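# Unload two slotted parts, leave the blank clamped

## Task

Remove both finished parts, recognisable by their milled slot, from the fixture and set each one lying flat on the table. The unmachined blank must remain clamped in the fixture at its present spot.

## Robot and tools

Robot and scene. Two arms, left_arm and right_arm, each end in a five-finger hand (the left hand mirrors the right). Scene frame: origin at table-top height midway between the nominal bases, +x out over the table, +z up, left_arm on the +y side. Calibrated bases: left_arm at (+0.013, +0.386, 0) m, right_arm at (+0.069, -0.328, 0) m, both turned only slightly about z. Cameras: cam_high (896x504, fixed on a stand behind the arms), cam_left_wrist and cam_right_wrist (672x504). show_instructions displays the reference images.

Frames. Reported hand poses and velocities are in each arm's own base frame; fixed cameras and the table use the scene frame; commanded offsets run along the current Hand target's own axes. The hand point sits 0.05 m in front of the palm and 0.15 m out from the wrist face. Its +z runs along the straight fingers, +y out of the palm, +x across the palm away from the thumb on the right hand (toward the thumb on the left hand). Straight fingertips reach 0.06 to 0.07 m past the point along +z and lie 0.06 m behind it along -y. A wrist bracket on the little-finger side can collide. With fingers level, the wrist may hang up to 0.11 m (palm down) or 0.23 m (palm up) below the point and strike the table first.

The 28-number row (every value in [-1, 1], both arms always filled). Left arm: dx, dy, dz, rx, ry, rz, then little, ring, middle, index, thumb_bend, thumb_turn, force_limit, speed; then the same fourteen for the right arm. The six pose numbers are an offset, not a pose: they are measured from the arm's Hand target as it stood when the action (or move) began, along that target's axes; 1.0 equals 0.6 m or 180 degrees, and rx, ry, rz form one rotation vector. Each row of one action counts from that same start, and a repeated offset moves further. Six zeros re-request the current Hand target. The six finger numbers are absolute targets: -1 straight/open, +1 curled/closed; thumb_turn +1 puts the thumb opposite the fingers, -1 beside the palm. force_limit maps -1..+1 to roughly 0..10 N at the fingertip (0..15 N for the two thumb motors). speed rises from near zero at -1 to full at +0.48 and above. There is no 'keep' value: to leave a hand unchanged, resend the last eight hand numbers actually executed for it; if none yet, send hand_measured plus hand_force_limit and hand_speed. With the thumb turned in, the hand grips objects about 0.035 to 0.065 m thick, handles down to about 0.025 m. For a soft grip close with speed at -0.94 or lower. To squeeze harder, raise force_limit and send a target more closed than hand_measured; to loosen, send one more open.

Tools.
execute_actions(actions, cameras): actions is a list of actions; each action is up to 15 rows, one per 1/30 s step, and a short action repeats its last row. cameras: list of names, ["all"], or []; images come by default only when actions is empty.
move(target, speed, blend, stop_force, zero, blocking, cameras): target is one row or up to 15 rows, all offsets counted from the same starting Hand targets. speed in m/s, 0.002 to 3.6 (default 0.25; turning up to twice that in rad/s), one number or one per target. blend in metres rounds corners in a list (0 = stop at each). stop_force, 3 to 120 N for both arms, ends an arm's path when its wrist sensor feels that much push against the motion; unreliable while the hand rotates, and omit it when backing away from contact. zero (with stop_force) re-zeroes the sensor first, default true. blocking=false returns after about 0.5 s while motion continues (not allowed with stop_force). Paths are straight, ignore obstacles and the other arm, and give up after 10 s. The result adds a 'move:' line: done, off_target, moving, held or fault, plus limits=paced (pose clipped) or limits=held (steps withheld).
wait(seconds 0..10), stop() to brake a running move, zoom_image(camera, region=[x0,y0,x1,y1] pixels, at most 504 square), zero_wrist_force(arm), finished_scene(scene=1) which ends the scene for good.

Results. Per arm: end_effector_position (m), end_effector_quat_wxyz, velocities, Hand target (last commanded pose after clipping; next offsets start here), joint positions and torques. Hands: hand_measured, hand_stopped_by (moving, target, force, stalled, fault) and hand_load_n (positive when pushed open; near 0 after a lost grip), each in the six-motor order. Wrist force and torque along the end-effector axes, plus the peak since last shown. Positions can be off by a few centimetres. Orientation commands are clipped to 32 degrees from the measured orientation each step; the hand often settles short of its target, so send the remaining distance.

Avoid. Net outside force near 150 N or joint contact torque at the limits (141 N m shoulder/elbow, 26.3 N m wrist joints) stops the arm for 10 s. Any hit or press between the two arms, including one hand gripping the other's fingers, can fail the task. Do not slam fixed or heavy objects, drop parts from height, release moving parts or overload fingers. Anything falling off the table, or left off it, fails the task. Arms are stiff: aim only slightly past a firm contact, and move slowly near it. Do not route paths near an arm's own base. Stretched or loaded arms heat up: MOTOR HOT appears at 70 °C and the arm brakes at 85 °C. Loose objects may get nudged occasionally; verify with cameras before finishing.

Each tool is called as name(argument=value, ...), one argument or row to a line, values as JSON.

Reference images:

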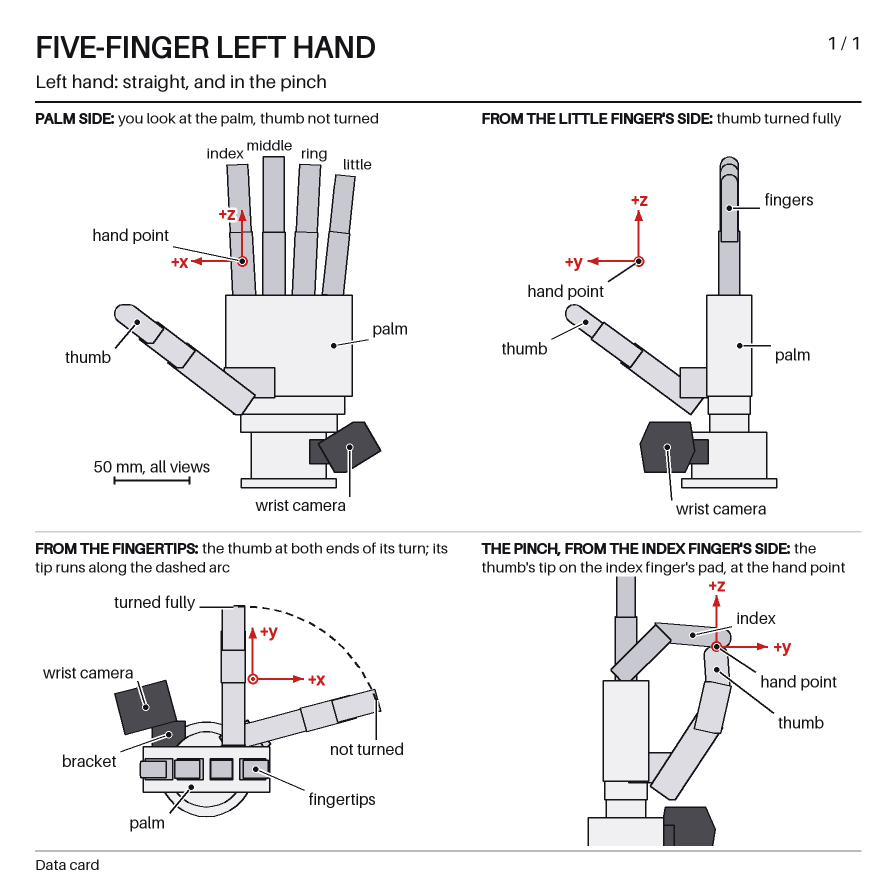

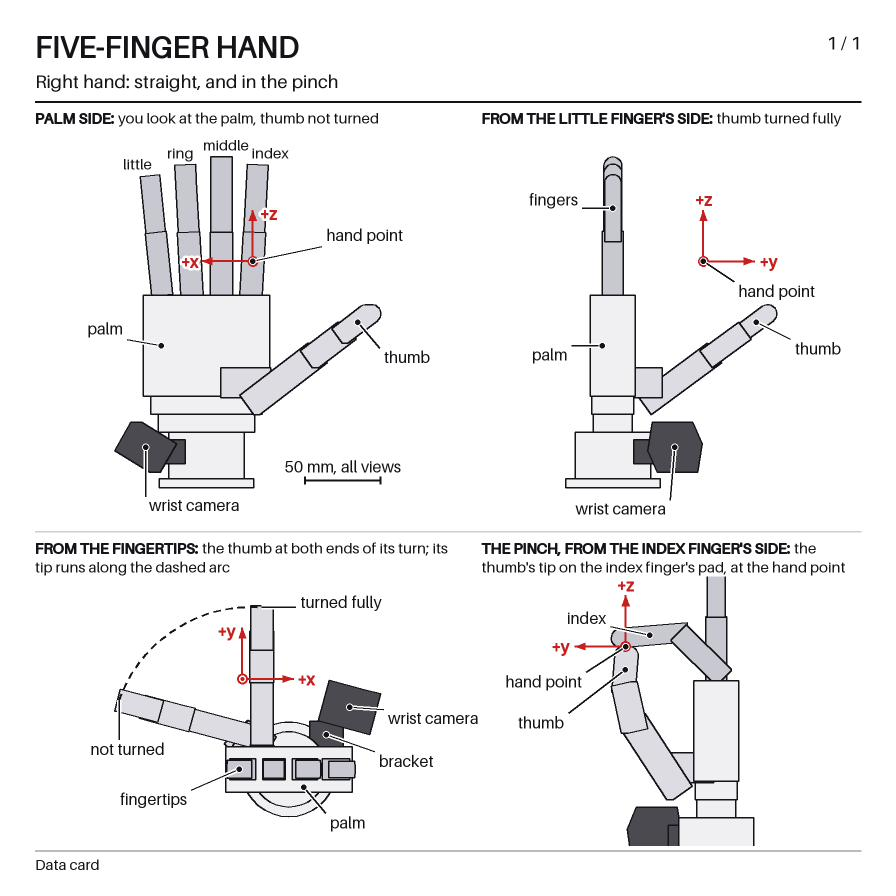

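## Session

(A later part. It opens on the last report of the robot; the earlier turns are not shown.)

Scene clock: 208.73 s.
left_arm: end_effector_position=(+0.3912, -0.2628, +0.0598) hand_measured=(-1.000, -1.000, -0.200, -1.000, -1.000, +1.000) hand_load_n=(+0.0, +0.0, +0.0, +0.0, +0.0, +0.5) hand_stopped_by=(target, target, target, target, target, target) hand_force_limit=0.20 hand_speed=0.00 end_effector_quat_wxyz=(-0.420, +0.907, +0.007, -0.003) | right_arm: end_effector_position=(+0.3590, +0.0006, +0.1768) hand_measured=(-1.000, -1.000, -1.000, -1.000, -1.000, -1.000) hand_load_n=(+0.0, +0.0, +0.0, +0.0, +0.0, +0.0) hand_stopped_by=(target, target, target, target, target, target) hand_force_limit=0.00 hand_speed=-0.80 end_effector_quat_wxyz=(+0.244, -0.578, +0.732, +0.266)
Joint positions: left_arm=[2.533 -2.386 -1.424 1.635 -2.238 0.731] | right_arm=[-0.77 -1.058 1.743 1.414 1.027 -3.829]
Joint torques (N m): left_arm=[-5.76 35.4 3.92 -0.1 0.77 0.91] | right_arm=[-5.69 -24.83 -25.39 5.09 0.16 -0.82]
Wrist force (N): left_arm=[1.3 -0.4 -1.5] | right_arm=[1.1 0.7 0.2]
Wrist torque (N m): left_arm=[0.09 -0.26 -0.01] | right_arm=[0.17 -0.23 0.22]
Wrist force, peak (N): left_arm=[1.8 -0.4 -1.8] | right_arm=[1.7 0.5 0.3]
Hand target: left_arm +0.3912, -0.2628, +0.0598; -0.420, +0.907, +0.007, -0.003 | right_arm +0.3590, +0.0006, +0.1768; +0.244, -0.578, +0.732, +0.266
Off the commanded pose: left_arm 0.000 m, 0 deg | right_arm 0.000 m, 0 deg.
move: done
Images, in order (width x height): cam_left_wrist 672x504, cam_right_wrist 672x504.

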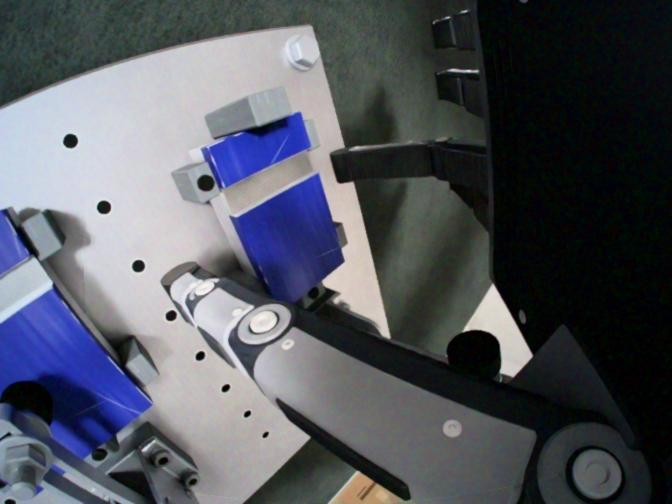

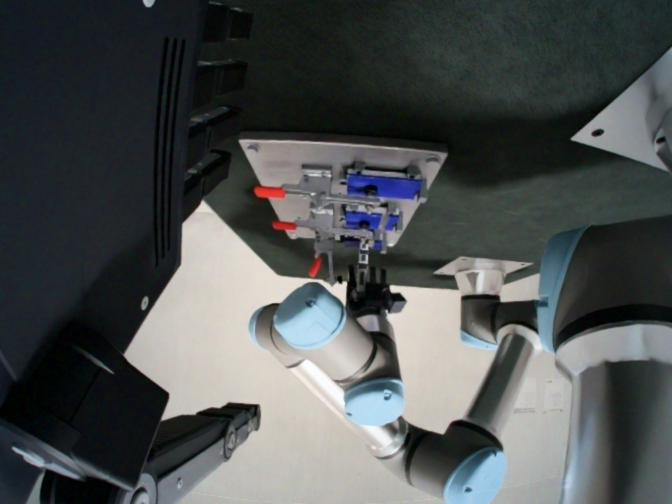

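move(
  target=[0,0.0291,0.0246,0,0,0,-1,-1,-0.2,-1,-1,1,0.2,0, 0,0,0,0,0,0,-1,-1,-1,-1,-1,-1,0,-0.8],
  speed=0.04,
  stop_force=5,
  cameras=["cam_left_wrist","cam_right_wrist"],
)

zoom_image(
  camera="cam_left_wrist",
  region=[120, 80, 420, 320],
)

zoom_image(
  camera="cam_right_wrist",
  region=[290, 190, 430, 310],
)

Scene clock: 212.20 s.
left_arm: end_effector_position=(+0.3912, -0.2628, +0.0405) hand_measured=(-1.000, -1.000, -0.200, -1.000, -1.000, +1.000) hand_load_n=(+0.0, -0.5, -0.5, +0.0, +0.0, +0.0) hand_stopped_by=(target, target, target, target, target, target) hand_force_limit=0.20 hand_speed=0.00 end_effector_quat_wxyz=(-0.420, +0.907, +0.007, -0.003) | right_arm: end_effector_position=(+0.3590, +0.0006, +0.1768) hand_measured=(-1.000, -1.000, -1.000, -1.000, -1.000, -1.000) hand_load_n=(+0.0, +0.0, +0.0, +0.0, -0.5, +0.0) hand_stopped_by=(target, target, target, target, target, target) hand_force_limit=0.00 hand_speed=-0.80 end_effector_quat_wxyz=(+0.244, -0.578, +0.732, +0.266)
Joint positions: left_arm=[2.533 -2.415 -1.429 1.669 -2.238 0.731] | right_arm=[-0.77 -1.058 1.743 1.414 1.027 -3.829]
Joint torques (N m): left_arm=[-5.76 54.89 19.84 -3.99 1.38 0.34] | right_arm=[-5.74 -25.11 -25.53 5.15 0.09 -0.7]
Wrist force (N): left_arm=[2.0 -8.1 -7.0] | right_arm=[1.4 0.4 0.5]
Wrist torque (N m): left_arm=[0.09 -0.41 0.17] | right_arm=[0.11 -0.29 0.24]
Wrist force, peak (N): left_arm=[-0.1 -36.7 -28.3] | right_arm=[1.6 0.5 0.5]
Hand target: left_arm +0.3912, -0.2628, +0.0405; -0.420, +0.907, +0.007, -0.003 (not the last commanded pose) | right_arm +0.3590, +0.0006, +0.1768; +0.244, -0.578, +0.732, +0.266
Off the commanded pose: left_arm 0.004 m, 0 deg | right_arm 0.000 m, 0 deg.
move: contact (left_arm)
Images, in order (width x height): cam_left_wrist 672x504, cam_right_wrist 672x504.

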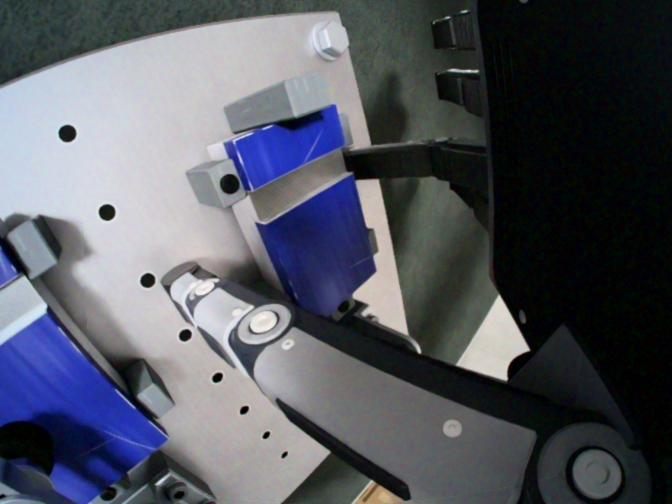

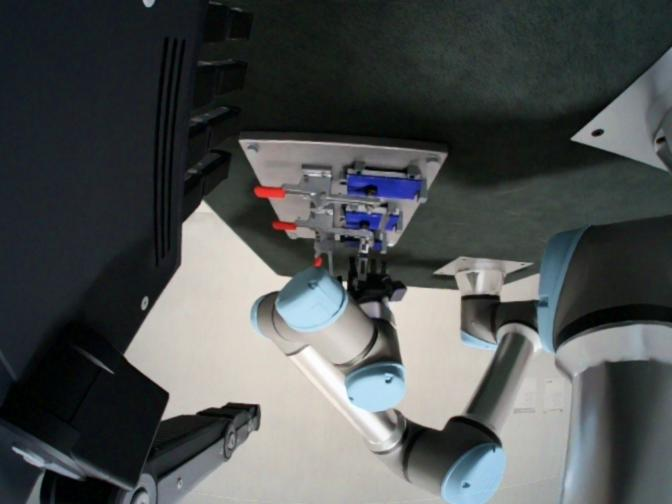

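Scaled by 1.680 from the camera's 672x504 image, which has a finer 960x720 frame.

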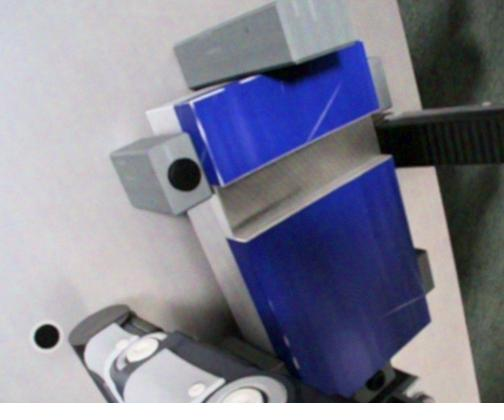

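Scaled by 3.600 from the camera's 672x504 image, which has a finer 960x720 frame.

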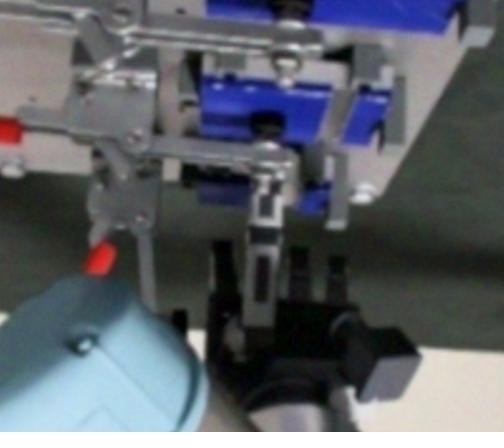

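move(
  target=[
    [0,-0.01275,-0.0108,0,0,0,-1,-1,-0.2,-1,-1,1,0.2,0, 0,0,0,0,0,0,-1,-1,-1,-1,-1,-1,0,-0.8],
    [-0.0133,-0.01275,-0.0108,0,0,0,-1,-1,-0.2,-1,-1,1,0.2,0, 0,0,0,0,0,0,-1,-1,-1,-1,-1,-1,0,-0.8],
  ],
  speed=0.03,
  cameras=["cam_left_wrist","cam_right_wrist"],
)

zoom_image(
  camera="cam_left_wrist",
  region=[120, 80, 420, 320],
)

zoom_image(
  camera="cam_right_wrist",
  region=[310, 200, 410, 290],
)

Scene clock: 222.07 s.
left_arm: end_effector_position=(+0.3833, -0.2629, +0.0505) hand_measured=(-1.000, -1.000, -0.200, -1.000, -1.000, +1.000) hand_load_n=(+0.0, +0.0, +0.0, +0.0, +0.0, +0.0) hand_stopped_by=(target, target, target, target, target, target) hand_force_limit=0.20 hand_speed=0.00 end_effector_quat_wxyz=(-0.420, +0.907, +0.007, -0.003) | right_arm: end_effector_position=(+0.3590, +0.0006, +0.1768) hand_measured=(-1.000, -1.000, -1.000, -1.000, -1.000, -1.000) hand_load_n=(+0.0, +0.0, +0.0, +0.0, +0.0, +0.0) hand_stopped_by=(target, target, target, target, target, target) hand_force_limit=0.00 hand_speed=-0.80 end_effector_quat_wxyz=(+0.244, -0.578, +0.732, +0.266)
Joint positions: left_arm=[2.524 -2.39 -1.447 1.657 -2.233 0.722] | right_arm=[-0.77 -1.058 1.743 1.414 1.027 -3.829]
Joint torques (N m): left_arm=[-8.35 56.77 4.83 -0.07 1.67 -1.55] | right_arm=[-5.84 -24.73 -26 5.17 0.02 -0.66]
Wrist force (N): left_arm=[1.2 0.1 -1.4] | right_arm=[1.3 0.5 0.3]
Wrist torque (N m): left_arm=[0.17 -0.25 0.05] | right_arm=[0.12 -0.27 0.23]
Wrist force, peak (N): left_arm=[1.7 -8.2 -7.1] | right_arm=[1.7 0.7 0.6]
Hand target: left_arm +0.3832, -0.2629, +0.0505; -0.420, +0.907, +0.007, -0.003 | right_arm +0.3590, +0.0006, +0.1768; +0.244, -0.578, +0.732, +0.266
Off the commanded pose: left_arm 0.000 m, 0 deg | right_arm 0.000 m, 0 deg.
move: done
Images, in order (width x height): cam_left_wrist 672x504, cam_right_wrist 672x504.

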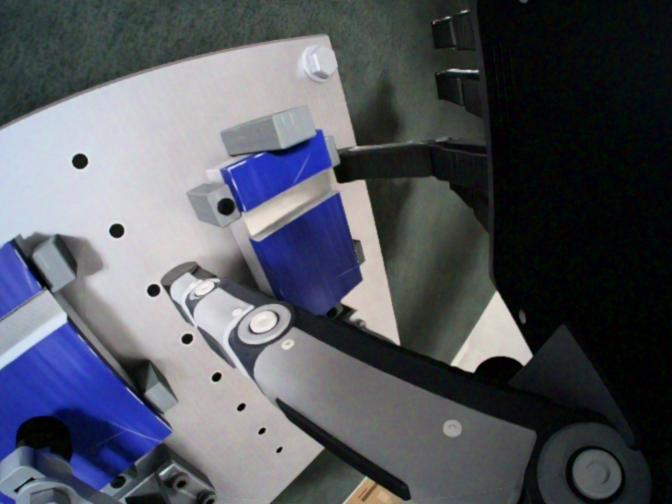

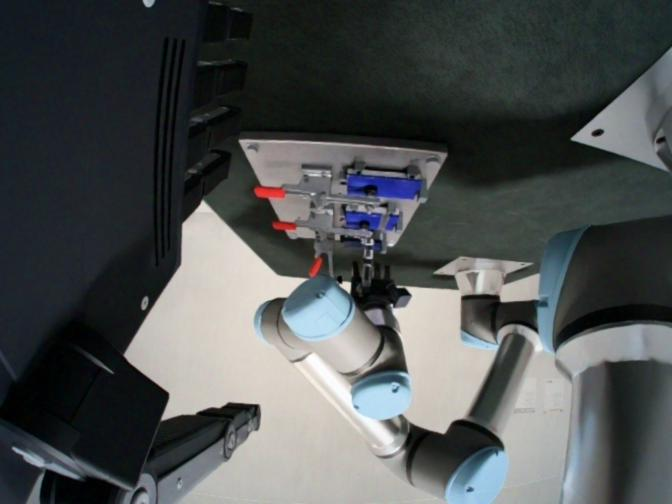

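Scaled by 1.680 from the camera's 672x504 image, which has a finer 960x720 frame.

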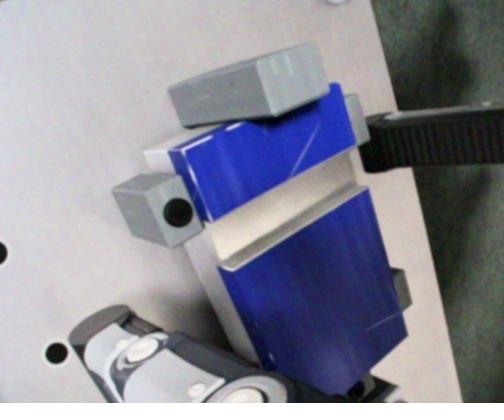

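Scaled by 5.040 from the camera's 672x504 image, which has a finer 960x720 frame.

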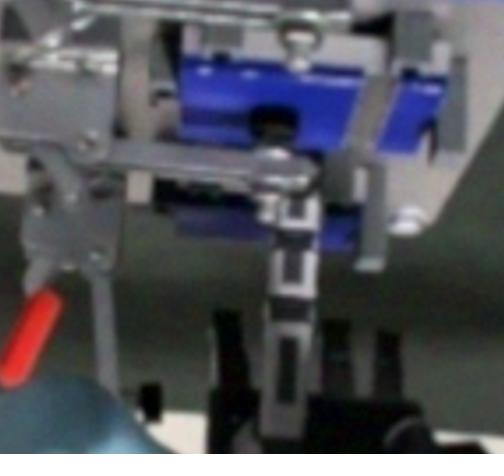

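move(
  target=[0.0167,-0.0191,-0.0162,0,0,0,-1,-1,-0.1,-1,-0.7,1,0.2,0, 0,0,0,0,0,0,-1,-1,-1,-1,-1,-1,0,-0.8],
  speed=0.05,
  cameras=["cam_left_wrist","cam_right_wrist"],
)

zoom_image(
  camera="cam_left_wrist",
  region=[120, 80, 420, 320],
)

Scene clock: 230.43 s.
left_arm: end_effector_position=(+0.3932, -0.2628, +0.0655) hand_measured=(-1.000, -1.000, -0.144, -1.000, -0.700, +1.000) hand_load_n=(+0.0, +0.0, +0.0, +0.0, -0.5, +0.0) hand_stopped_by=(target, target, force, target, target, target) hand_force_limit=0.20 hand_speed=0.00 end_effector_quat_wxyz=(-0.420, +0.907, +0.007, -0.003) | right_arm: end_effector_position=(+0.3590, +0.0006, +0.1768) hand_measured=(-1.000, -1.000, -1.000, -1.000, -1.000, -1.000) hand_load_n=(+0.0, +0.0, +0.0, +0.5, +0.0, +0.0) hand_stopped_by=(target, target, target, target, target, target) hand_force_limit=0.00 hand_speed=-0.80 end_effector_quat_wxyz=(+0.244, -0.578, +0.732, +0.266)
Joint positions: left_arm=[2.535 -2.38 -1.417 1.624 -2.239 0.733] | right_arm=[-0.77 -1.058 1.743 1.414 1.027 -3.829]
Joint torques (N m): left_arm=[11.84 58.76 21.11 -5.54 -3.26 1.24] | right_arm=[-5.5 -24.91 -25.52 5.15 0.03 -0.62]
Wrist force (N): left_arm=[1.5 0.2 -1.4] | right_arm=[1.3 0.6 0.3]
Wrist torque (N m): left_arm=[0.18 -0.31 -0.01] | right_arm=[0.15 -0.26 0.23]
Wrist force, peak (N): left_arm=[-0.5 -6.4 12.0] | right_arm=[1.8 0.6 0.5]
Hand target: left_arm +0.3932, -0.2628, +0.0656; -0.420, +0.907, +0.007, -0.003 | right_arm +0.3590, +0.0006, +0.1768; +0.244, -0.578, +0.732, +0.266
Off the commanded pose: left_arm 0.000 m, 0 deg | right_arm 0.000 m, 0 deg.
move: done
Images, in order (width x height): cam_left_wrist 672x504, cam_right_wrist 672x504.

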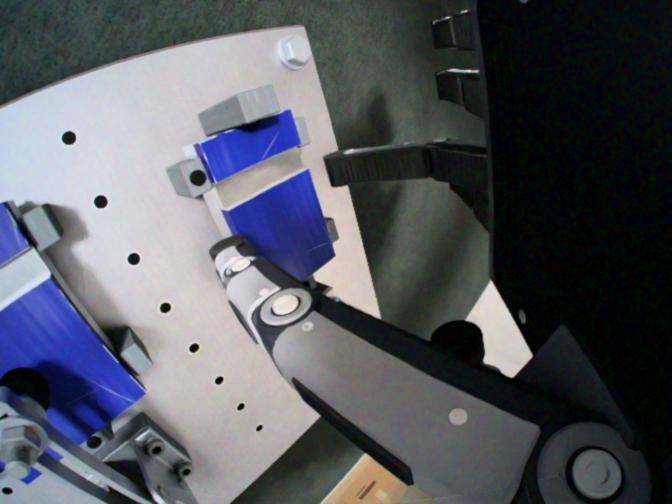

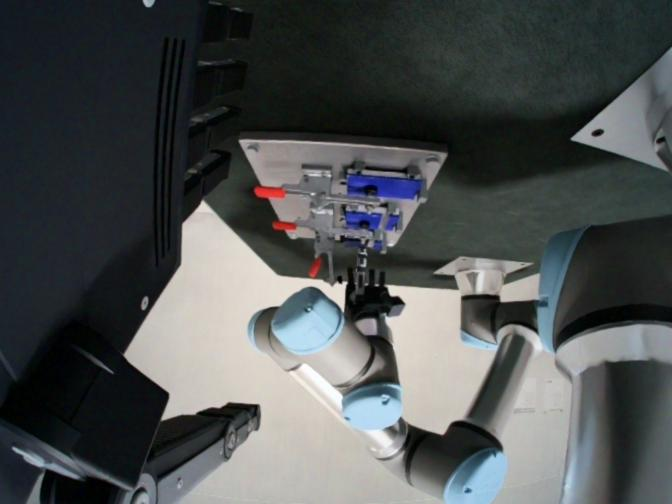

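Scaled by 1.680 from the camera's 672x504 image, which has a finer 960x720 frame.

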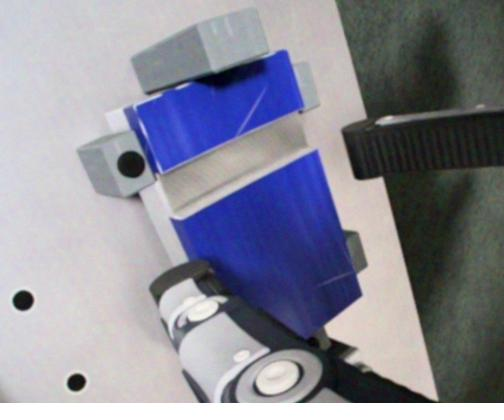

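move(
  target=[
    [0,-0.0109,0.0129,0,0,0,-1,-1,-0.08,-1,-0.76,1,0.2,-0.3, 0,0,0,0,0,0,-1,-1,-1,-1,-1,-1,0,-0.8],
    [0,0.0075,0.0284,0,0,0,-1,-1,-0.08,-1,-0.76,1,0.2,-0.3, 0,0,0,0,0,0,-1,-1,-1,-1,-1,-1,0,-0.8],
  ],
  speed=0.04,
  cameras=["cam_left_wrist","cam_right_wrist"],
)

zoom_image(
  camera="cam_left_wrist",
  region=[120, 80, 420, 320],
)

Scene clock: 235.07 s.
left_arm: end_effector_position=(+0.3931, -0.2527, +0.0512) hand_measured=(-1.000, -1.000, -0.080, -1.000, -0.762, +1.000) hand_load_n=(+0.0, +0.0, +0.0, +0.0, +9.5, +0.5) hand_stopped_by=(target, target, target, target, target, target) hand_force_limit=0.20 hand_speed=-0.30 end_effector_quat_wxyz=(-0.420, +0.907, +0.007, -0.003) | right_arm: end_effector_position=(+0.3590, +0.0006, +0.1768) hand_measured=(-1.000, -1.000, -1.000, -1.000, -1.000, -1.000) hand_load_n=(+0.0, +0.0, +0.0, +0.0, +0.0, +0.0) hand_stopped_by=(target, target, target, target, target, target) hand_force_limit=0.00 hand_speed=-0.80 end_effector_quat_wxyz=(+0.244, -0.578, +0.732, +0.266)
Joint positions: left_arm=[2.551 -2.387 -1.448 1.671 -2.248 0.75] | right_arm=[-0.77 -1.058 1.743 1.414 1.027 -3.829]
Joint torques (N m): left_arm=[8.29 32 0.71 -0.49 -2.95 1.03] | right_arm=[-6.06 -24.71 -25.55 5.11 -0.11 -0.48]
Wrist force (N): left_arm=[1.3 2.5 -12.8] | right_arm=[1.2 0.5 0.1]
Wrist torque (N m): left_arm=[-0.07 -0.43 -0.06] | right_arm=[0.14 -0.24 0.21]
Wrist force, peak (N): left_arm=[1.6 2.1 -13.6] | right_arm=[1.7 0.4 0.7]
Hand target: left_arm +0.3931, -0.2527, +0.0511; -0.420, +0.907, +0.007, -0.003 | right_arm +0.3590, +0.0006, +0.1768; +0.244, -0.578, +0.732, +0.266
Off the commanded pose: left_arm 0.000 m, 0 deg | right_arm 0.000 m, 0 deg.
move: done
Images, in order (width x height): cam_left_wrist 672x504, cam_right_wrist 672x504.

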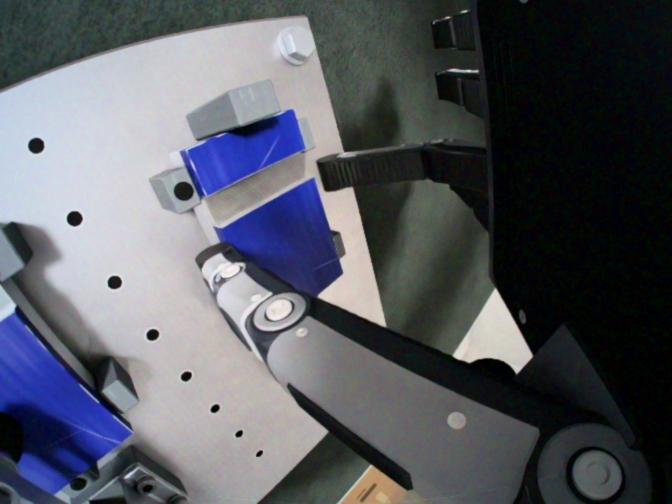

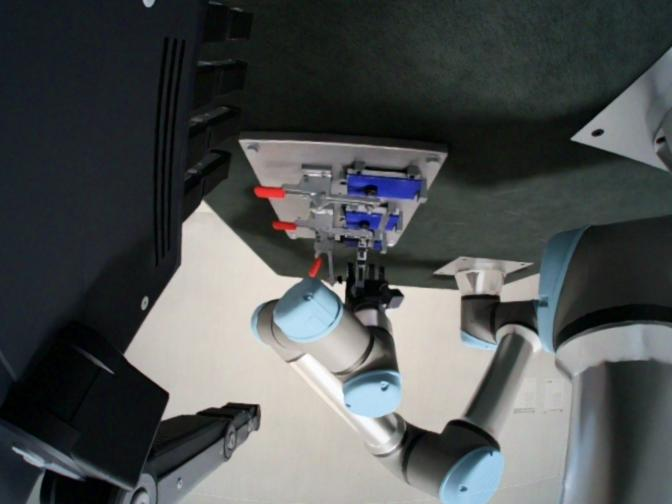

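Scaled by 1.680 from the camera's 672x504 image, which has a finer 960x720 frame.

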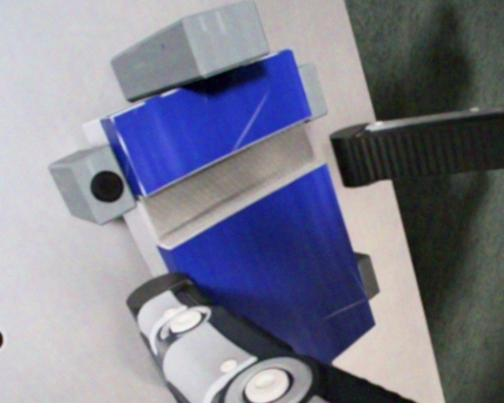

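move(
  target=[
    [0,-0.0077,-0.0065,0,0,0,-1,-1,-0.08,-1,-0.76,1,0.2,-0.3, 0,0,0,0,0,0,-1,-1,-1,-1,-1,-1,0,-0.8],
    [0,-0.0077,-0.0065,0,0,0,-1,-1,-0.08,-1,-0.9,1,0.2,-0.3, 0,0,0,0,0,0,-1,-1,-1,-1,-1,-1,0,-0.8],
  ],
  speed=0.04,
)

move(
  target=[0,0.0185,0.0156,0,0,0,-1,-1,-0.08,-1,-0.9,1,0.2,-0.3, 0,0,0,0,0,0,-1,-1,-1,-1,-1,-1,0,-0.8],
  speed=0.015,
  stop_force=4,
  cameras=["cam_left_wrist"],
)

zoom_image(
  camera="cam_left_wrist",
  region=[120, 80, 420, 320],
)

Scene clock: 238.50 s.
left_arm: end_effector_position=(+0.3931, -0.2527, +0.0572) hand_measured=(-1.000, -1.000, -0.080, -1.000, -0.900, +1.000) hand_load_n=(+0.0, +0.0, +0.0, +0.0, +0.0, +0.0) hand_stopped_by=(target, target, target, target, target, target) hand_force_limit=0.20 hand_speed=-0.30 end_effector_quat_wxyz=(-0.420, +0.907, +0.007, -0.003) | right_arm: end_effector_position=(+0.3590, +0.0006, +0.1768) hand_measured=(-1.000, -1.000, -1.000, -1.000, -1.000, -1.000) hand_load_n=(+0.0, +0.0, +0.5, +0.0, +0.0, +0.0) hand_stopped_by=(target, target, target, target, target, target) hand_force_limit=0.00 hand_speed=-0.80 end_effector_quat_wxyz=(+0.244, -0.578, +0.732, +0.266)
Joint positions: left_arm=[2.551 -2.378 -1.446 1.661 -2.248 0.75] | right_arm=[-0.77 -1.058 1.743 1.414 1.027 -3.829]
Joint torques (N m): left_arm=[1.17 57.72 21.37 -5.51 -2.53 1.03] | right_arm=[-5.55 -25.14 -25.62 5.12 -0.08 -0.51]
Wrist force (N): left_arm=[1.5 0.1 -1.4] | right_arm=[1.3 0.6 0.3]
Wrist torque (N m): left_arm=[0.16 -0.28 -0.01] | right_arm=[0.15 -0.27 0.22]
Wrist force, peak (N): left_arm=[1.6 2.4 -13.5] | right_arm=[1.6 0.8 0.6]
Hand target: left_arm +0.3931, -0.2527, +0.0572; -0.420, +0.907, +0.007, -0.003 | right_arm +0.3590, +0.0006, +0.1768; +0.244, -0.578, +0.732, +0.266
Off the commanded pose: left_arm 0.000 m, 0 deg | right_arm 0.000 m, 0 deg.
move: done

Scene clock: 240.30 s.
left_arm: end_effector_position=(+0.3931, -0.2527, +0.0427) hand_measured=(-1.000, -1.000, -0.080, -1.000, -0.900, +1.000) hand_load_n=(+0.0, +0.0, +0.0, +0.0, +0.0, +0.0) hand_stopped_by=(target, target, target, target, target, target) hand_force_limit=0.20 hand_speed=-0.30 end_effector_quat_wxyz=(-0.420, +0.907, +0.007, -0.003) | right_arm: end_effector_position=(+0.3590, +0.0006, +0.1768) hand_measured=(-1.000, -1.000, -1.000, -1.000, -1.000, -1.000) hand_load_n=(+0.0, +0.0, +0.0, +0.0, +0.0, +0.0) hand_stopped_by=(target, target, target, target, target, target) hand_force_limit=0.00 hand_speed=-0.80 end_effector_quat_wxyz=(+0.244, -0.578, +0.732, +0.266)
Joint positions: left_arm=[2.551 -2.4 -1.45 1.686 -2.248 0.75] | right_arm=[-0.77 -1.058 1.743 1.414 1.027 -3.829]
Joint torques (N m): left_arm=[-4.76 35.88 3.11 -0.3 0 -0.98] | right_arm=[-5.75 -25.01 -25.27 5.15 -0.12 -0.48]
Wrist force (N): left_arm=[1.0 0.3 -1.4] | right_arm=[1.3 0.5 0.3]
Wrist torque (N m): left_arm=[0.18 -0.20 -0.05] | right_arm=[0.13 -0.26 0.22]
Wrist force, peak (N): left_arm=[1.5 0.2 -1.7] | right_arm=[1.4 0.7 0.2]
Hand target: left_arm +0.3931, -0.2527, +0.0427; -0.420, +0.907, +0.007, -0.003 | right_arm +0.3590, +0.0006, +0.1768; +0.244, -0.578, +0.732, +0.266
Off the commanded pose: left_arm 0.000 m, 0 deg | right_arm 0.000 m, 0 deg.
move: done
Images, in order (width x height): cam_left_wrist 672x504.

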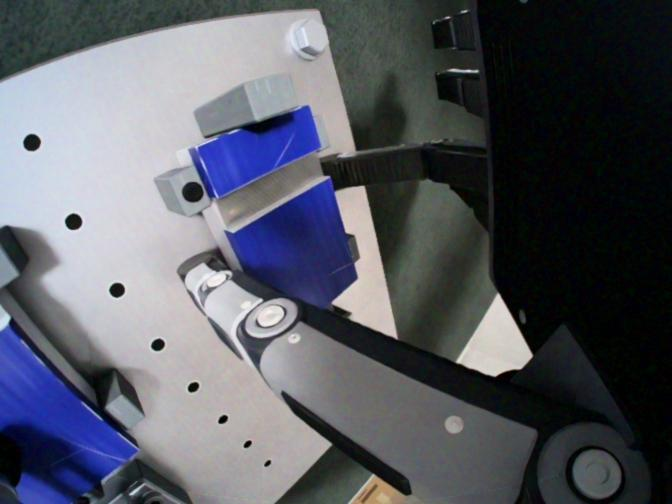

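Scaled by 1.680 from the camera's 672x504 image, which has a finer 960x720 frame.

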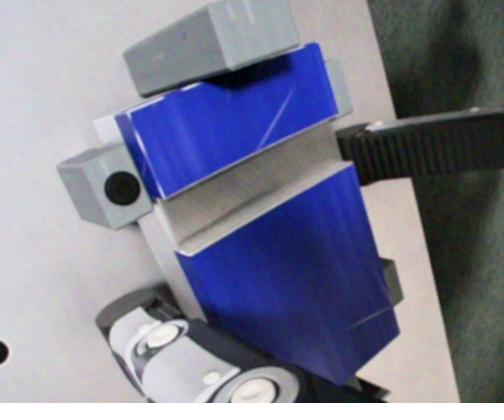

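move(
  target=[0.0083,0,0,0,0,0,-1,-1,-0.08,-1,-0.9,1,0.2,-0.3, 0,0,0,0,0,0,-1,-1,-1,-1,-1,-1,0,-0.8],
  speed=0.02,
  stop_force=4,
)

execute_actions(
  actions=[
    [[0,0,0,0,0,0,-1,-1,0.3,-1,-0.9,1,-0.6,-0.88, 0,0,0,0,0,0,-1,-1,-1,-1,-1,-1,0,-0.8]],
  ],
)

wait(
  seconds=1.0,
  cameras=["cam_left_wrist"],
)

zoom_image(
  camera="cam_left_wrist",
  region=[120, 80, 420, 320],
)

Scene clock: 243.23 s.
left_arm: end_effector_position=(+0.3980, -0.2526, +0.0427) hand_measured=(-1.000, -1.000, -0.080, -1.000, -0.900, +1.000) hand_load_n=(-0.5, +0.0, +0.0, +0.0, +0.0, +0.0) hand_stopped_by=(target, target, target, target, target, target) hand_force_limit=0.20 hand_speed=-0.30 end_effector_quat_wxyz=(-0.420, +0.907, +0.007, -0.003) | right_arm: end_effector_position=(+0.3590, +0.0006, +0.1768) hand_measured=(-1.000, -1.000, -1.000, -1.000, -1.000, -1.000) hand_load_n=(+0.0, +0.0, +0.0, -0.5, +0.0, +0.0) hand_stopped_by=(target, target, target, target, target, target) hand_force_limit=0.00 hand_speed=-0.80 end_effector_quat_wxyz=(+0.244, -0.578, +0.732, +0.266)
Joint positions: left_arm=[2.556 -2.406 -1.436 1.682 -2.251 0.755] | right_arm=[-0.77 -1.058 1.743 1.414 1.027 -3.829]
Joint torques (N m): left_arm=[10.53 35.13 20.58 -5.54 -3.54 1.35] | right_arm=[-5.67 -24.89 -25.73 5.05 -0.2 -0.46]
Wrist force (N): left_arm=[1.6 0.2 -1.5] | right_arm=[1.1 0.3 0.2]
Wrist torque (N m): left_arm=[0.18 -0.30 -0.01] | right_arm=[0.10 -0.24 0.21]
Wrist force, peak (N): left_arm=[1.5 0.3 -1.7] | right_arm=[1.6 0.6 0.5]
Hand target: left_arm +0.3980, -0.2526, +0.0427; -0.420, +0.907, +0.007, -0.003 | right_arm +0.3590, +0.0006, +0.1768; +0.244, -0.578, +0.732, +0.266
Off the commanded pose: left_arm 0.000 m, 0 deg | right_arm 0.000 m, 0 deg.
move: done

Scene clock: 243.97 s.
left_arm: end_effector_position=(+0.3980, -0.2526, +0.0426) hand_measured=(-1.000, -1.000, +0.074, -1.000, -0.900, +1.000) hand_load_n=(+0.0, +0.0, +3.0, +0.0, +0.0, +0.0) hand_stopped_by=(target, target, force, target, target, target) hand_force_limit=-0.60 hand_speed=-0.88 end_effector_quat_wxyz=(-0.420, +0.907, +0.007, -0.003) | right_arm: end_effector_position=(+0.3590, +0.0006, +0.1768) hand_measured=(-1.000, -1.000, -1.000, -1.000, -1.000, -1.000) hand_load_n=(+0.0, +0.0, +0.0, +0.0, +0.0, +0.0) hand_stopped_by=(target, target, target, target, target, target) hand_force_limit=0.00 hand_speed=-0.80 end_effector_quat_wxyz=(+0.244, -0.578, +0.732, +0.266)
Joint positions: left_arm=[2.556 -2.406 -1.436 1.682 -2.251 0.755] | right_arm=[-0.77 -1.058 1.743 1.414 1.027 -3.829]
Joint torques (N m): left_arm=[8.47 37.28 19.96 -5.44 -2.84 1.25] | right_arm=[-5.41 -24.82 -25.59 5.04 -0.12 -0.34]
Wrist force (N): left_arm=[1.6 -1.0 1.2] | right_arm=[0.9 0.5 0.3]
Wrist torque (N m): left_arm=[0.12 -0.26 0.02] | right_arm=[0.13 -0.22 0.20]
Wrist force, peak (N): left_arm=[1.4 -1.1 1.6] | right_arm=[1.4 0.6 0.4]
Hand target: left_arm +0.3980, -0.2526, +0.0427; -0.420, +0.907, +0.007, -0.003 | right_arm +0.3590, +0.0006, +0.1768; +0.244, -0.578, +0.732, +0.266
Off the commanded pose: left_arm 0.000 m, 0 deg | right_arm 0.000 m, 0 deg.
Step readings (end_effector_position of left_arm | right_arm):
0: (+0.3980, -0.2526, +0.0427) | (+0.3590, +0.0006, +0.1768)
1: (+0.3980, -0.2526, +0.0427) | (+0.3590, +0.0006, +0.1768)
2: (+0.3980, -0.2526, +0.0427) | (+0.3590, +0.0006, +0.1768)
4: (+0.3980, -0.2526, +0.0427) | (+0.3590, +0.0006, +0.1768)
8: (+0.3980, -0.2526, +0.0427) | (+0.3590, +0.0006, +0.1768)
15: (+0.3980, -0.2526, +0.0427) | (+0.3590, +0.0006, +0.1768)

Scene clock: 244.97 s.
left_arm: end_effector_position=(+0.3980, -0.2526, +0.0426) hand_measured=(-1.000, -1.000, +0.074, -1.000, -0.900, +1.000) hand_load_n=(+0.0, +0.0, +3.0, +0.0, +0.0, +0.0) hand_stopped_by=(target, target, force, target, target, target) hand_force_limit=-0.60 hand_speed=-0.88 end_effector_quat_wxyz=(-0.420, +0.907, +0.007, -0.003) | right_arm: end_effector_position=(+0.3590, +0.0006, +0.1768) hand_measured=(-1.000, -1.000, -1.000, -1.000, -1.000, -1.000) hand_load_n=(+0.0, +0.0, +0.0, +0.0, +0.0, +0.0) hand_stopped_by=(target, target, target, target, target, target) hand_force_limit=0.00 hand_speed=-0.80 end_effector_quat_wxyz=(+0.244, -0.578, +0.732, +0.266)
Joint positions: left_arm=[2.556 -2.406 -1.436 1.682 -2.251 0.755] | right_arm=[-0.77 -1.058 1.743 1.414 1.027 -3.829]
Joint torques (N m): left_arm=[3.86 40.73 20.75 -5.03 -2.32 1.14] | right_arm=[-5.22 -24.5 -25.31 5.14 -0.2 -0.3]
Wrist force (N): left_arm=[1.3 -0.3 1.4] | right_arm=[1.4 0.6 0.1]
Wrist torque (N m): left_arm=[0.18 -0.22 -0.01] | right_arm=[0.15 -0.28 0.23]
Wrist force, peak (N): left_arm=[1.5 -0.3 1.7] | right_arm=[1.6 0.4 0.4]
Hand target: left_arm +0.3980, -0.2526, +0.0427; -0.420, +0.907, +0.007, -0.003 | right_arm +0.3590, +0.0006, +0.1768; +0.244, -0.578, +0.732, +0.266
Off the commanded pose: left_arm 0.000 m, 0 deg | right_arm 0.000 m, 0 deg.
wait: 1.00 s; at rest by 0.17 s
Images, in order (width x height): cam_left_wrist 672x504.

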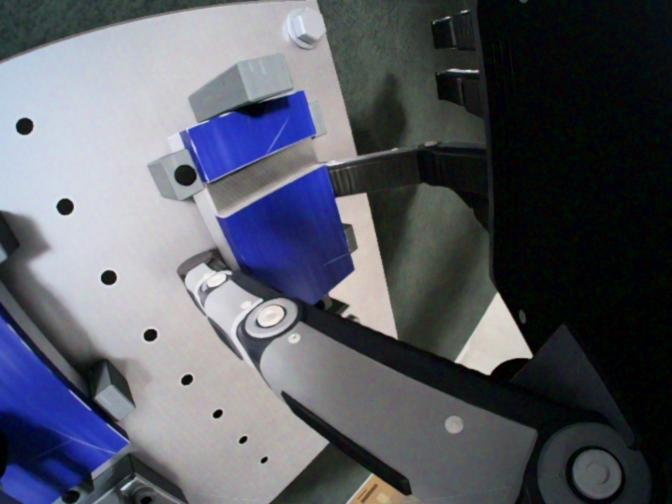

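Scaled by 1.680 from the camera's 672x504 image, which has a finer 960x720 frame.

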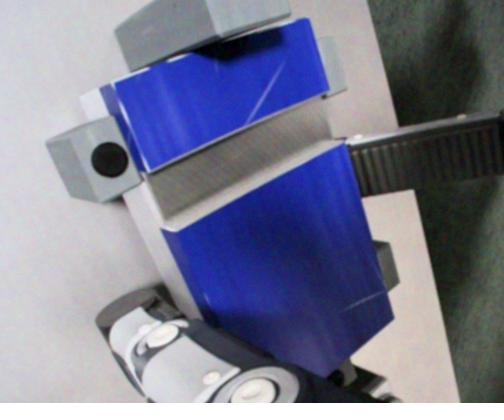

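execute_actions(
  actions=[
    [[0,0,0,0,0,0,-1,-1,0.3,-1,-0.1,1,-0.6,-0.88, 0,0,0,0,0,0,-1,-1,-1,-1,-1,-1,0,-0.8]],
  ],
)

wait(
  seconds=2,
  cameras=["cam_left_wrist"],
)

zoom_image(
  camera="cam_left_wrist",
  region=[120, 80, 420, 320],
)

Scene clock: 246.50 s.
left_arm: end_effector_position=(+0.3980, -0.2526, +0.0426) hand_measured=(-1.000, -1.000, +0.074, -1.000, -0.794, +1.000) hand_load_n=(+0.0, +0.0, +3.5, +0.0, +3.0, +0.0) hand_stopped_by=(target, target, force, target, force, target) hand_force_limit=-0.60 hand_speed=-0.88 end_effector_quat_wxyz=(-0.420, +0.907, +0.007, -0.003) | right_arm: end_effector_position=(+0.3590, +0.0006, +0.1768) hand_measured=(-1.000, -1.000, -1.000, -1.000, -1.000, -1.000) hand_load_n=(+0.0, +0.0, +0.0, +0.0, +0.0, +0.0) hand_stopped_by=(target, target, target, target, target, target) hand_force_limit=0.00 hand_speed=-0.80 end_effector_quat_wxyz=(+0.244, -0.578, +0.732, +0.266)
Joint positions: left_arm=[2.556 -2.406 -1.436 1.682 -2.251 0.755] | right_arm=[-0.77 -1.058 1.743 1.414 1.027 -3.829]
Joint torques (N m): left_arm=[-3.79 48.04 20.09 -4.92 -1.22 1.11] | right_arm=[-5.12 -24.94 -25.38 5.05 -0.24 -0.28]
Wrist force (N): left_arm=[1.4 1.5 -0.5] | right_arm=[1.3 0.5 0.1]
Wrist torque (N m): left_arm=[0.23 -0.26 -0.05] | right_arm=[0.15 -0.25 0.22]
Wrist force, peak (N): left_arm=[1.6 -0.2 1.5] | right_arm=[1.5 0.5 0.3]
Hand target: left_arm +0.3980, -0.2526, +0.0427; -0.420, +0.907, +0.007, -0.003 | right_arm +0.3590, +0.0006, +0.1768; +0.244, -0.578, +0.732, +0.266
Off the commanded pose: left_arm 0.000 m, 0 deg | right_arm 0.000 m, 0 deg.
Step readings (end_effector_position of left_arm | right_arm):
0: (+0.3980, -0.2526, +0.0426) | (+0.3590, +0.0006, +0.1768)
1: (+0.3980, -0.2526, +0.0426) | (+0.3590, +0.0006, +0.1768)
2: (+0.3980, -0.2526, +0.0426) | (+0.3590, +0.0006, +0.1768)
4: (+0.3980, -0.2526, +0.0426) | (+0.3590, +0.0006, +0.1768)
8: (+0.3980, -0.2526, +0.0426) | (+0.3590, +0.0006, +0.1768)
15: (+0.3980, -0.2526, +0.0426) | (+0.3590, +0.0006, +0.1768)

Scene clock: 248.50 s.
left_arm: end_effector_position=(+0.3980, -0.2526, +0.0426) hand_measured=(-1.000, -1.000, +0.074, -1.000, -0.794, +1.000) hand_load_n=(+0.0, +0.0, +3.0, +0.0, +3.0, +0.5) hand_stopped_by=(target, target, force, target, force, target) hand_force_limit=-0.60 hand_speed=-0.88 end_effector_quat_wxyz=(-0.420, +0.907, +0.007, -0.003) | right_arm: end_effector_position=(+0.3590, +0.0006, +0.1768) hand_measured=(-1.000, -1.000, -1.000, -1.000, -1.000, -1.000) hand_load_n=(+0.0, +0.0, +0.0, +0.0, +0.0, +0.0) hand_stopped_by=(target, target, target, target, target, target) hand_force_limit=0.00 hand_speed=-0.80 end_effector_quat_wxyz=(+0.244, -0.578, +0.732, +0.266)
Joint positions: left_arm=[2.556 -2.406 -1.436 1.682 -2.251 0.755] | right_arm=[-0.77 -1.058 1.743 1.414 1.027 -3.829]
Joint torques (N m): left_arm=[-3.96 56.1 18.91 -4.39 0.15 0.75] | right_arm=[-5.69 -24.98 -25.32 5.1 -0.24 -0.2]
Wrist force (N): left_arm=[1.3 1.4 -0.5] | right_arm=[1.2 0.6 0.2]
Wrist torque (N m): left_arm=[0.23 -0.23 -0.06] | right_arm=[0.15 -0.25 0.23]
Wrist force, peak (N): left_arm=[1.7 1.5 -0.4] | right_arm=[1.6 0.8 0.2]
Hand target: left_arm +0.3980, -0.2526, +0.0427; -0.420, +0.907, +0.007, -0.003 | right_arm +0.3590, +0.0006, +0.1768; +0.244, -0.578, +0.732, +0.266
Off the commanded pose: left_arm 0.000 m, 0 deg | right_arm 0.000 m, 0 deg.
wait: 2.00 s; at rest by 0.17 s
Images, in order (width x height): cam_left_wrist 672x504.

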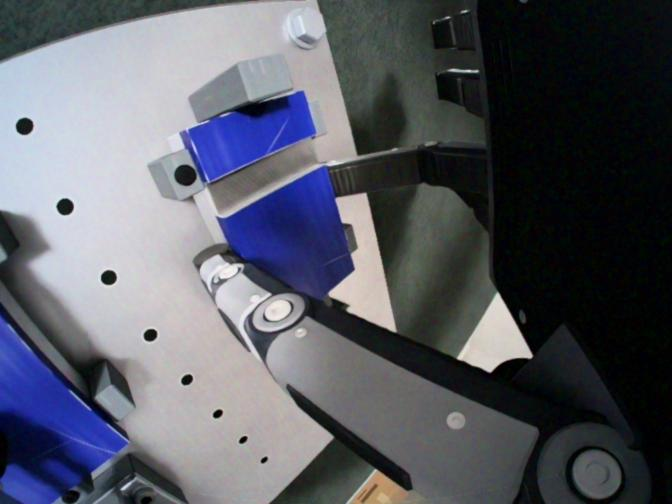

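Scaled by 1.680 from the camera's 672x504 image, which has a finer 960x720 frame.

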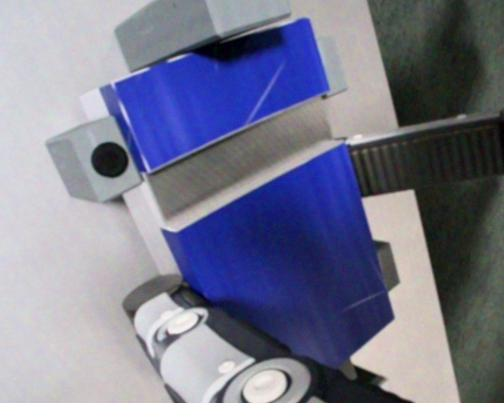

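execute_actions(
  actions=[
    [[0,0,0,0,0,0,-1,-1,0.3,-1,-0.2,1,0,-0.9, 0,0,0,0,0,0,-1,-1,-1,-1,-1,-1,0,-0.8]],
  ],
)

wait(
  seconds=0.5,
)

Scene clock: 250.87 s.
left_arm: end_effector_position=(+0.3980, -0.2526, +0.0427) hand_measured=(-1.000, -1.000, +0.074, -1.000, -0.772, +1.000) hand_load_n=(+0.0, -0.5, +6.5, +0.0, +7.5, +1.0) hand_stopped_by=(target, target, force, target, force, target) hand_force_limit=0.00 hand_speed=-0.90 end_effector_quat_wxyz=(-0.420, +0.907, +0.007, -0.003) | right_arm: end_effector_position=(+0.3590, +0.0006, +0.1768) hand_measured=(-1.000, -1.000, -1.000, -1.000, -1.000, -1.000) hand_load_n=(+0.0, +0.0, +0.0, +0.0, +0.0, -0.5) hand_stopped_by=(target, target, target, target, target, target) hand_force_limit=0.00 hand_speed=-0.80 end_effector_quat_wxyz=(+0.244, -0.578, +0.732, +0.266)
Joint positions: left_arm=[2.556 -2.406 -1.436 1.682 -2.251 0.755] | right_arm=[-0.77 -1.058 1.743 1.414 1.027 -3.829]
Joint torques (N m): left_arm=[-4.55 56.65 18.03 -3.91 0.69 0.75] | right_arm=[-5.64 -24.66 -25.49 5.11 -0.26 -0.23]
Wrist force (N): left_arm=[1.4 -0.9 -3.4] | right_arm=[1.5 0.6 0.5]
Wrist torque (N m): left_arm=[0.14 -0.32 0.01] | right_arm=[0.13 -0.29 0.24]
Wrist force, peak (N): left_arm=[1.5 -2.0 -3.9] | right_arm=[1.5 0.7 0.4]
Hand target: left_arm +0.3980, -0.2526, +0.0427; -0.420, +0.907, +0.007, -0.003 | right_arm +0.3590, +0.0006, +0.1768; +0.244, -0.578, +0.732, +0.266
Off the commanded pose: left_arm 0.000 m, 0 deg | right_arm 0.000 m, 0 deg.
Step readings (end_effector_position of left_arm | right_arm):
0: (+0.3980, -0.2526, +0.0427) | (+0.3590, +0.0006, +0.1768)
1: (+0.3980, -0.2526, +0.0427) | (+0.3590, +0.0006, +0.1768)
2: (+0.3980, -0.2526, +0.0427) | (+0.3590, +0.0006, +0.1768)
4: (+0.3980, -0.2526, +0.0427) | (+0.3590, +0.0006, +0.1768)
8: (+0.3980, -0.2526, +0.0427) | (+0.3590, +0.0006, +0.1768)
15: (+0.3980, -0.2526, +0.0427) | (+0.3590, +0.0006, +0.1768)

Scene clock: 251.37 s.
left_arm: end_effector_position=(+0.3980, -0.2526, +0.0427) hand_measured=(-1.000, -1.000, +0.074, -1.000, -0.772, +1.000) hand_load_n=(+0.0, +0.0, +6.5, +0.0, +7.5, +1.0) hand_stopped_by=(target, target, force, target, force, target) hand_force_limit=0.00 hand_speed=-0.90 end_effector_quat_wxyz=(-0.420, +0.907, +0.007, -0.003) | right_arm: end_effector_position=(+0.3590, +0.0006, +0.1768) hand_measured=(-1.000, -1.000, -1.000, -1.000, -1.000, -1.000) hand_load_n=(+0.0, +0.0, +0.0, +0.0, +0.0, +0.0) hand_stopped_by=(target, target, target, target, target, target) hand_force_limit=0.00 hand_speed=-0.80 end_effector_quat_wxyz=(+0.244, -0.578, +0.732, +0.266)
Joint positions: left_arm=[2.556 -2.406 -1.436 1.682 -2.251 0.755] | right_arm=[-0.77 -1.058 1.743 1.414 1.027 -3.829]
Joint torques (N m): left_arm=[-3.9 56.11 16.81 -3.7 0.66 0.69] | right_arm=[-5.51 -24.48 -25.59 5.06 -0.32 -0.22]
Wrist force (N): left_arm=[1.4 -1.5 -3.6] | right_arm=[1.2 0.7 0.3]
Wrist torque (N m): left_arm=[0.09 -0.32 0.01] | right_arm=[0.16 -0.25 0.23]
Wrist force, peak (N): left_arm=[1.6 -2.0 -4.0] | right_arm=[1.4 0.7 0.1]
Hand target: left_arm +0.3980, -0.2526, +0.0427; -0.420, +0.907, +0.007, -0.003 | right_arm +0.3590, +0.0006, +0.1768; +0.244, -0.578, +0.732, +0.266
Off the commanded pose: left_arm 0.000 m, 0 deg | right_arm 0.000 m, 0 deg.
wait: 0.50 s; at rest by 0.17 s

move(
  target=[0,-0.01275,-0.0108,0,0,0,-1,-1,0.3,-1,-0.2,1,0,-0.9, 0,0,0,0,0,0,-1,-1,-1,-1,-1,-1,0,-0.8],
  speed=0.015,
  stop_force=8,
  cameras=["cam_left_wrist","cam_right_wrist"],
)

zoom_image(
  camera="cam_left_wrist",
  region=[120, 80, 420, 320],
)

zoom_image(
  camera="cam_right_wrist",
  region=[310, 200, 410, 290],
)

Scene clock: 253.90 s.
left_arm: end_effector_position=(+0.3980, -0.2526, +0.0527) hand_measured=(-1.000, -1.000, +0.074, -1.000, -0.772, +1.000) hand_load_n=(+0.5, +0.0, +7.5, +0.0, +7.5, +1.0) hand_stopped_by=(target, target, force, target, force, target) hand_force_limit=0.00 hand_speed=-0.90 end_effector_quat_wxyz=(-0.420, +0.907, +0.007, -0.003) | right_arm: end_effector_position=(+0.3590, +0.0006, +0.1768) hand_measured=(-1.000, -1.000, -1.000, -1.000, -1.000, -1.000) hand_load_n=(+0.0, +0.0, +0.0, +0.0, -0.5, +0.0) hand_stopped_by=(target, target, target, target, target, target) hand_force_limit=0.00 hand_speed=-0.80 end_effector_quat_wxyz=(+0.244, -0.578, +0.732, +0.266)
Joint positions: left_arm=[2.556 -2.391 -1.434 1.665 -2.251 0.755] | right_arm=[-0.77 -1.058 1.743 1.414 1.027 -3.829]
Joint torques (N m): left_arm=[-2.73 58.15 21.26 -5.79 0.14 1.1] | right_arm=[-5.04 -24.88 -25.48 5.02 -0.28 -0.19]
Wrist force (N): left_arm=[1.5 1.6 -0.7] | right_arm=[1.1 0.7 0.4]
Wrist torque (N m): left_arm=[0.23 -0.26 -0.05] | right_arm=[0.15 -0.23 0.21]
Wrist force, peak (N): left_arm=[1.4 -1.9 -4.4] | right_arm=[1.5 0.6 0.2]
Hand target: left_arm +0.3980, -0.2526, +0.0527; -0.420, +0.907, +0.007, -0.003 | right_arm +0.3590, +0.0006, +0.1768; +0.244, -0.578, +0.732, +0.266
Off the commanded pose: left_arm 0.000 m, 0 deg | right_arm 0.000 m, 0 deg.
move: done
Images, in order (width x height): cam_left_wrist 672x504, cam_right_wrist 672x504.

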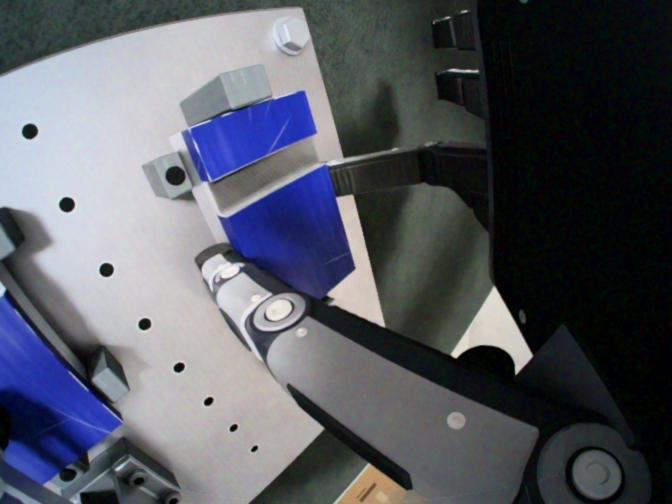

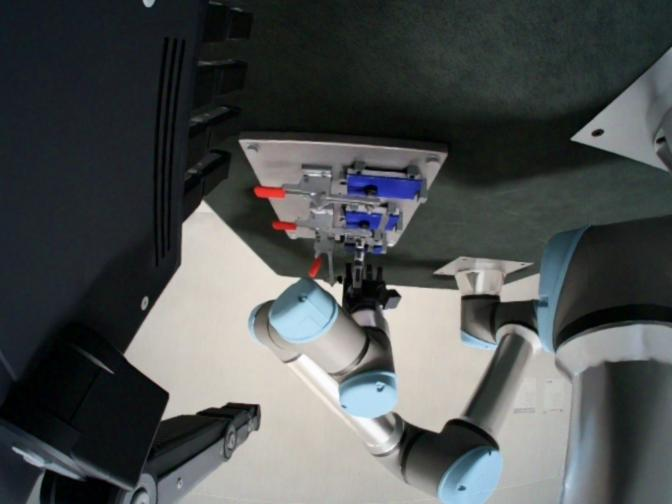

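Scaled by 1.680 from the camera's 672x504 image, which has a finer 960x720 frame.

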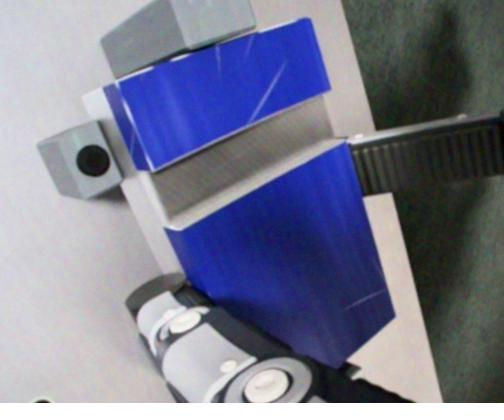

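Scaled by 5.040 from the camera's 672x504 image, which has a finer 960x720 frame.

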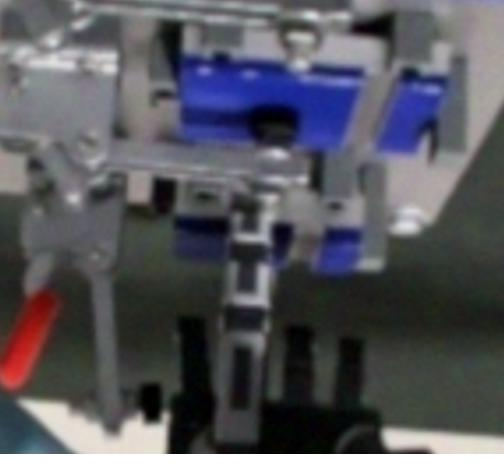

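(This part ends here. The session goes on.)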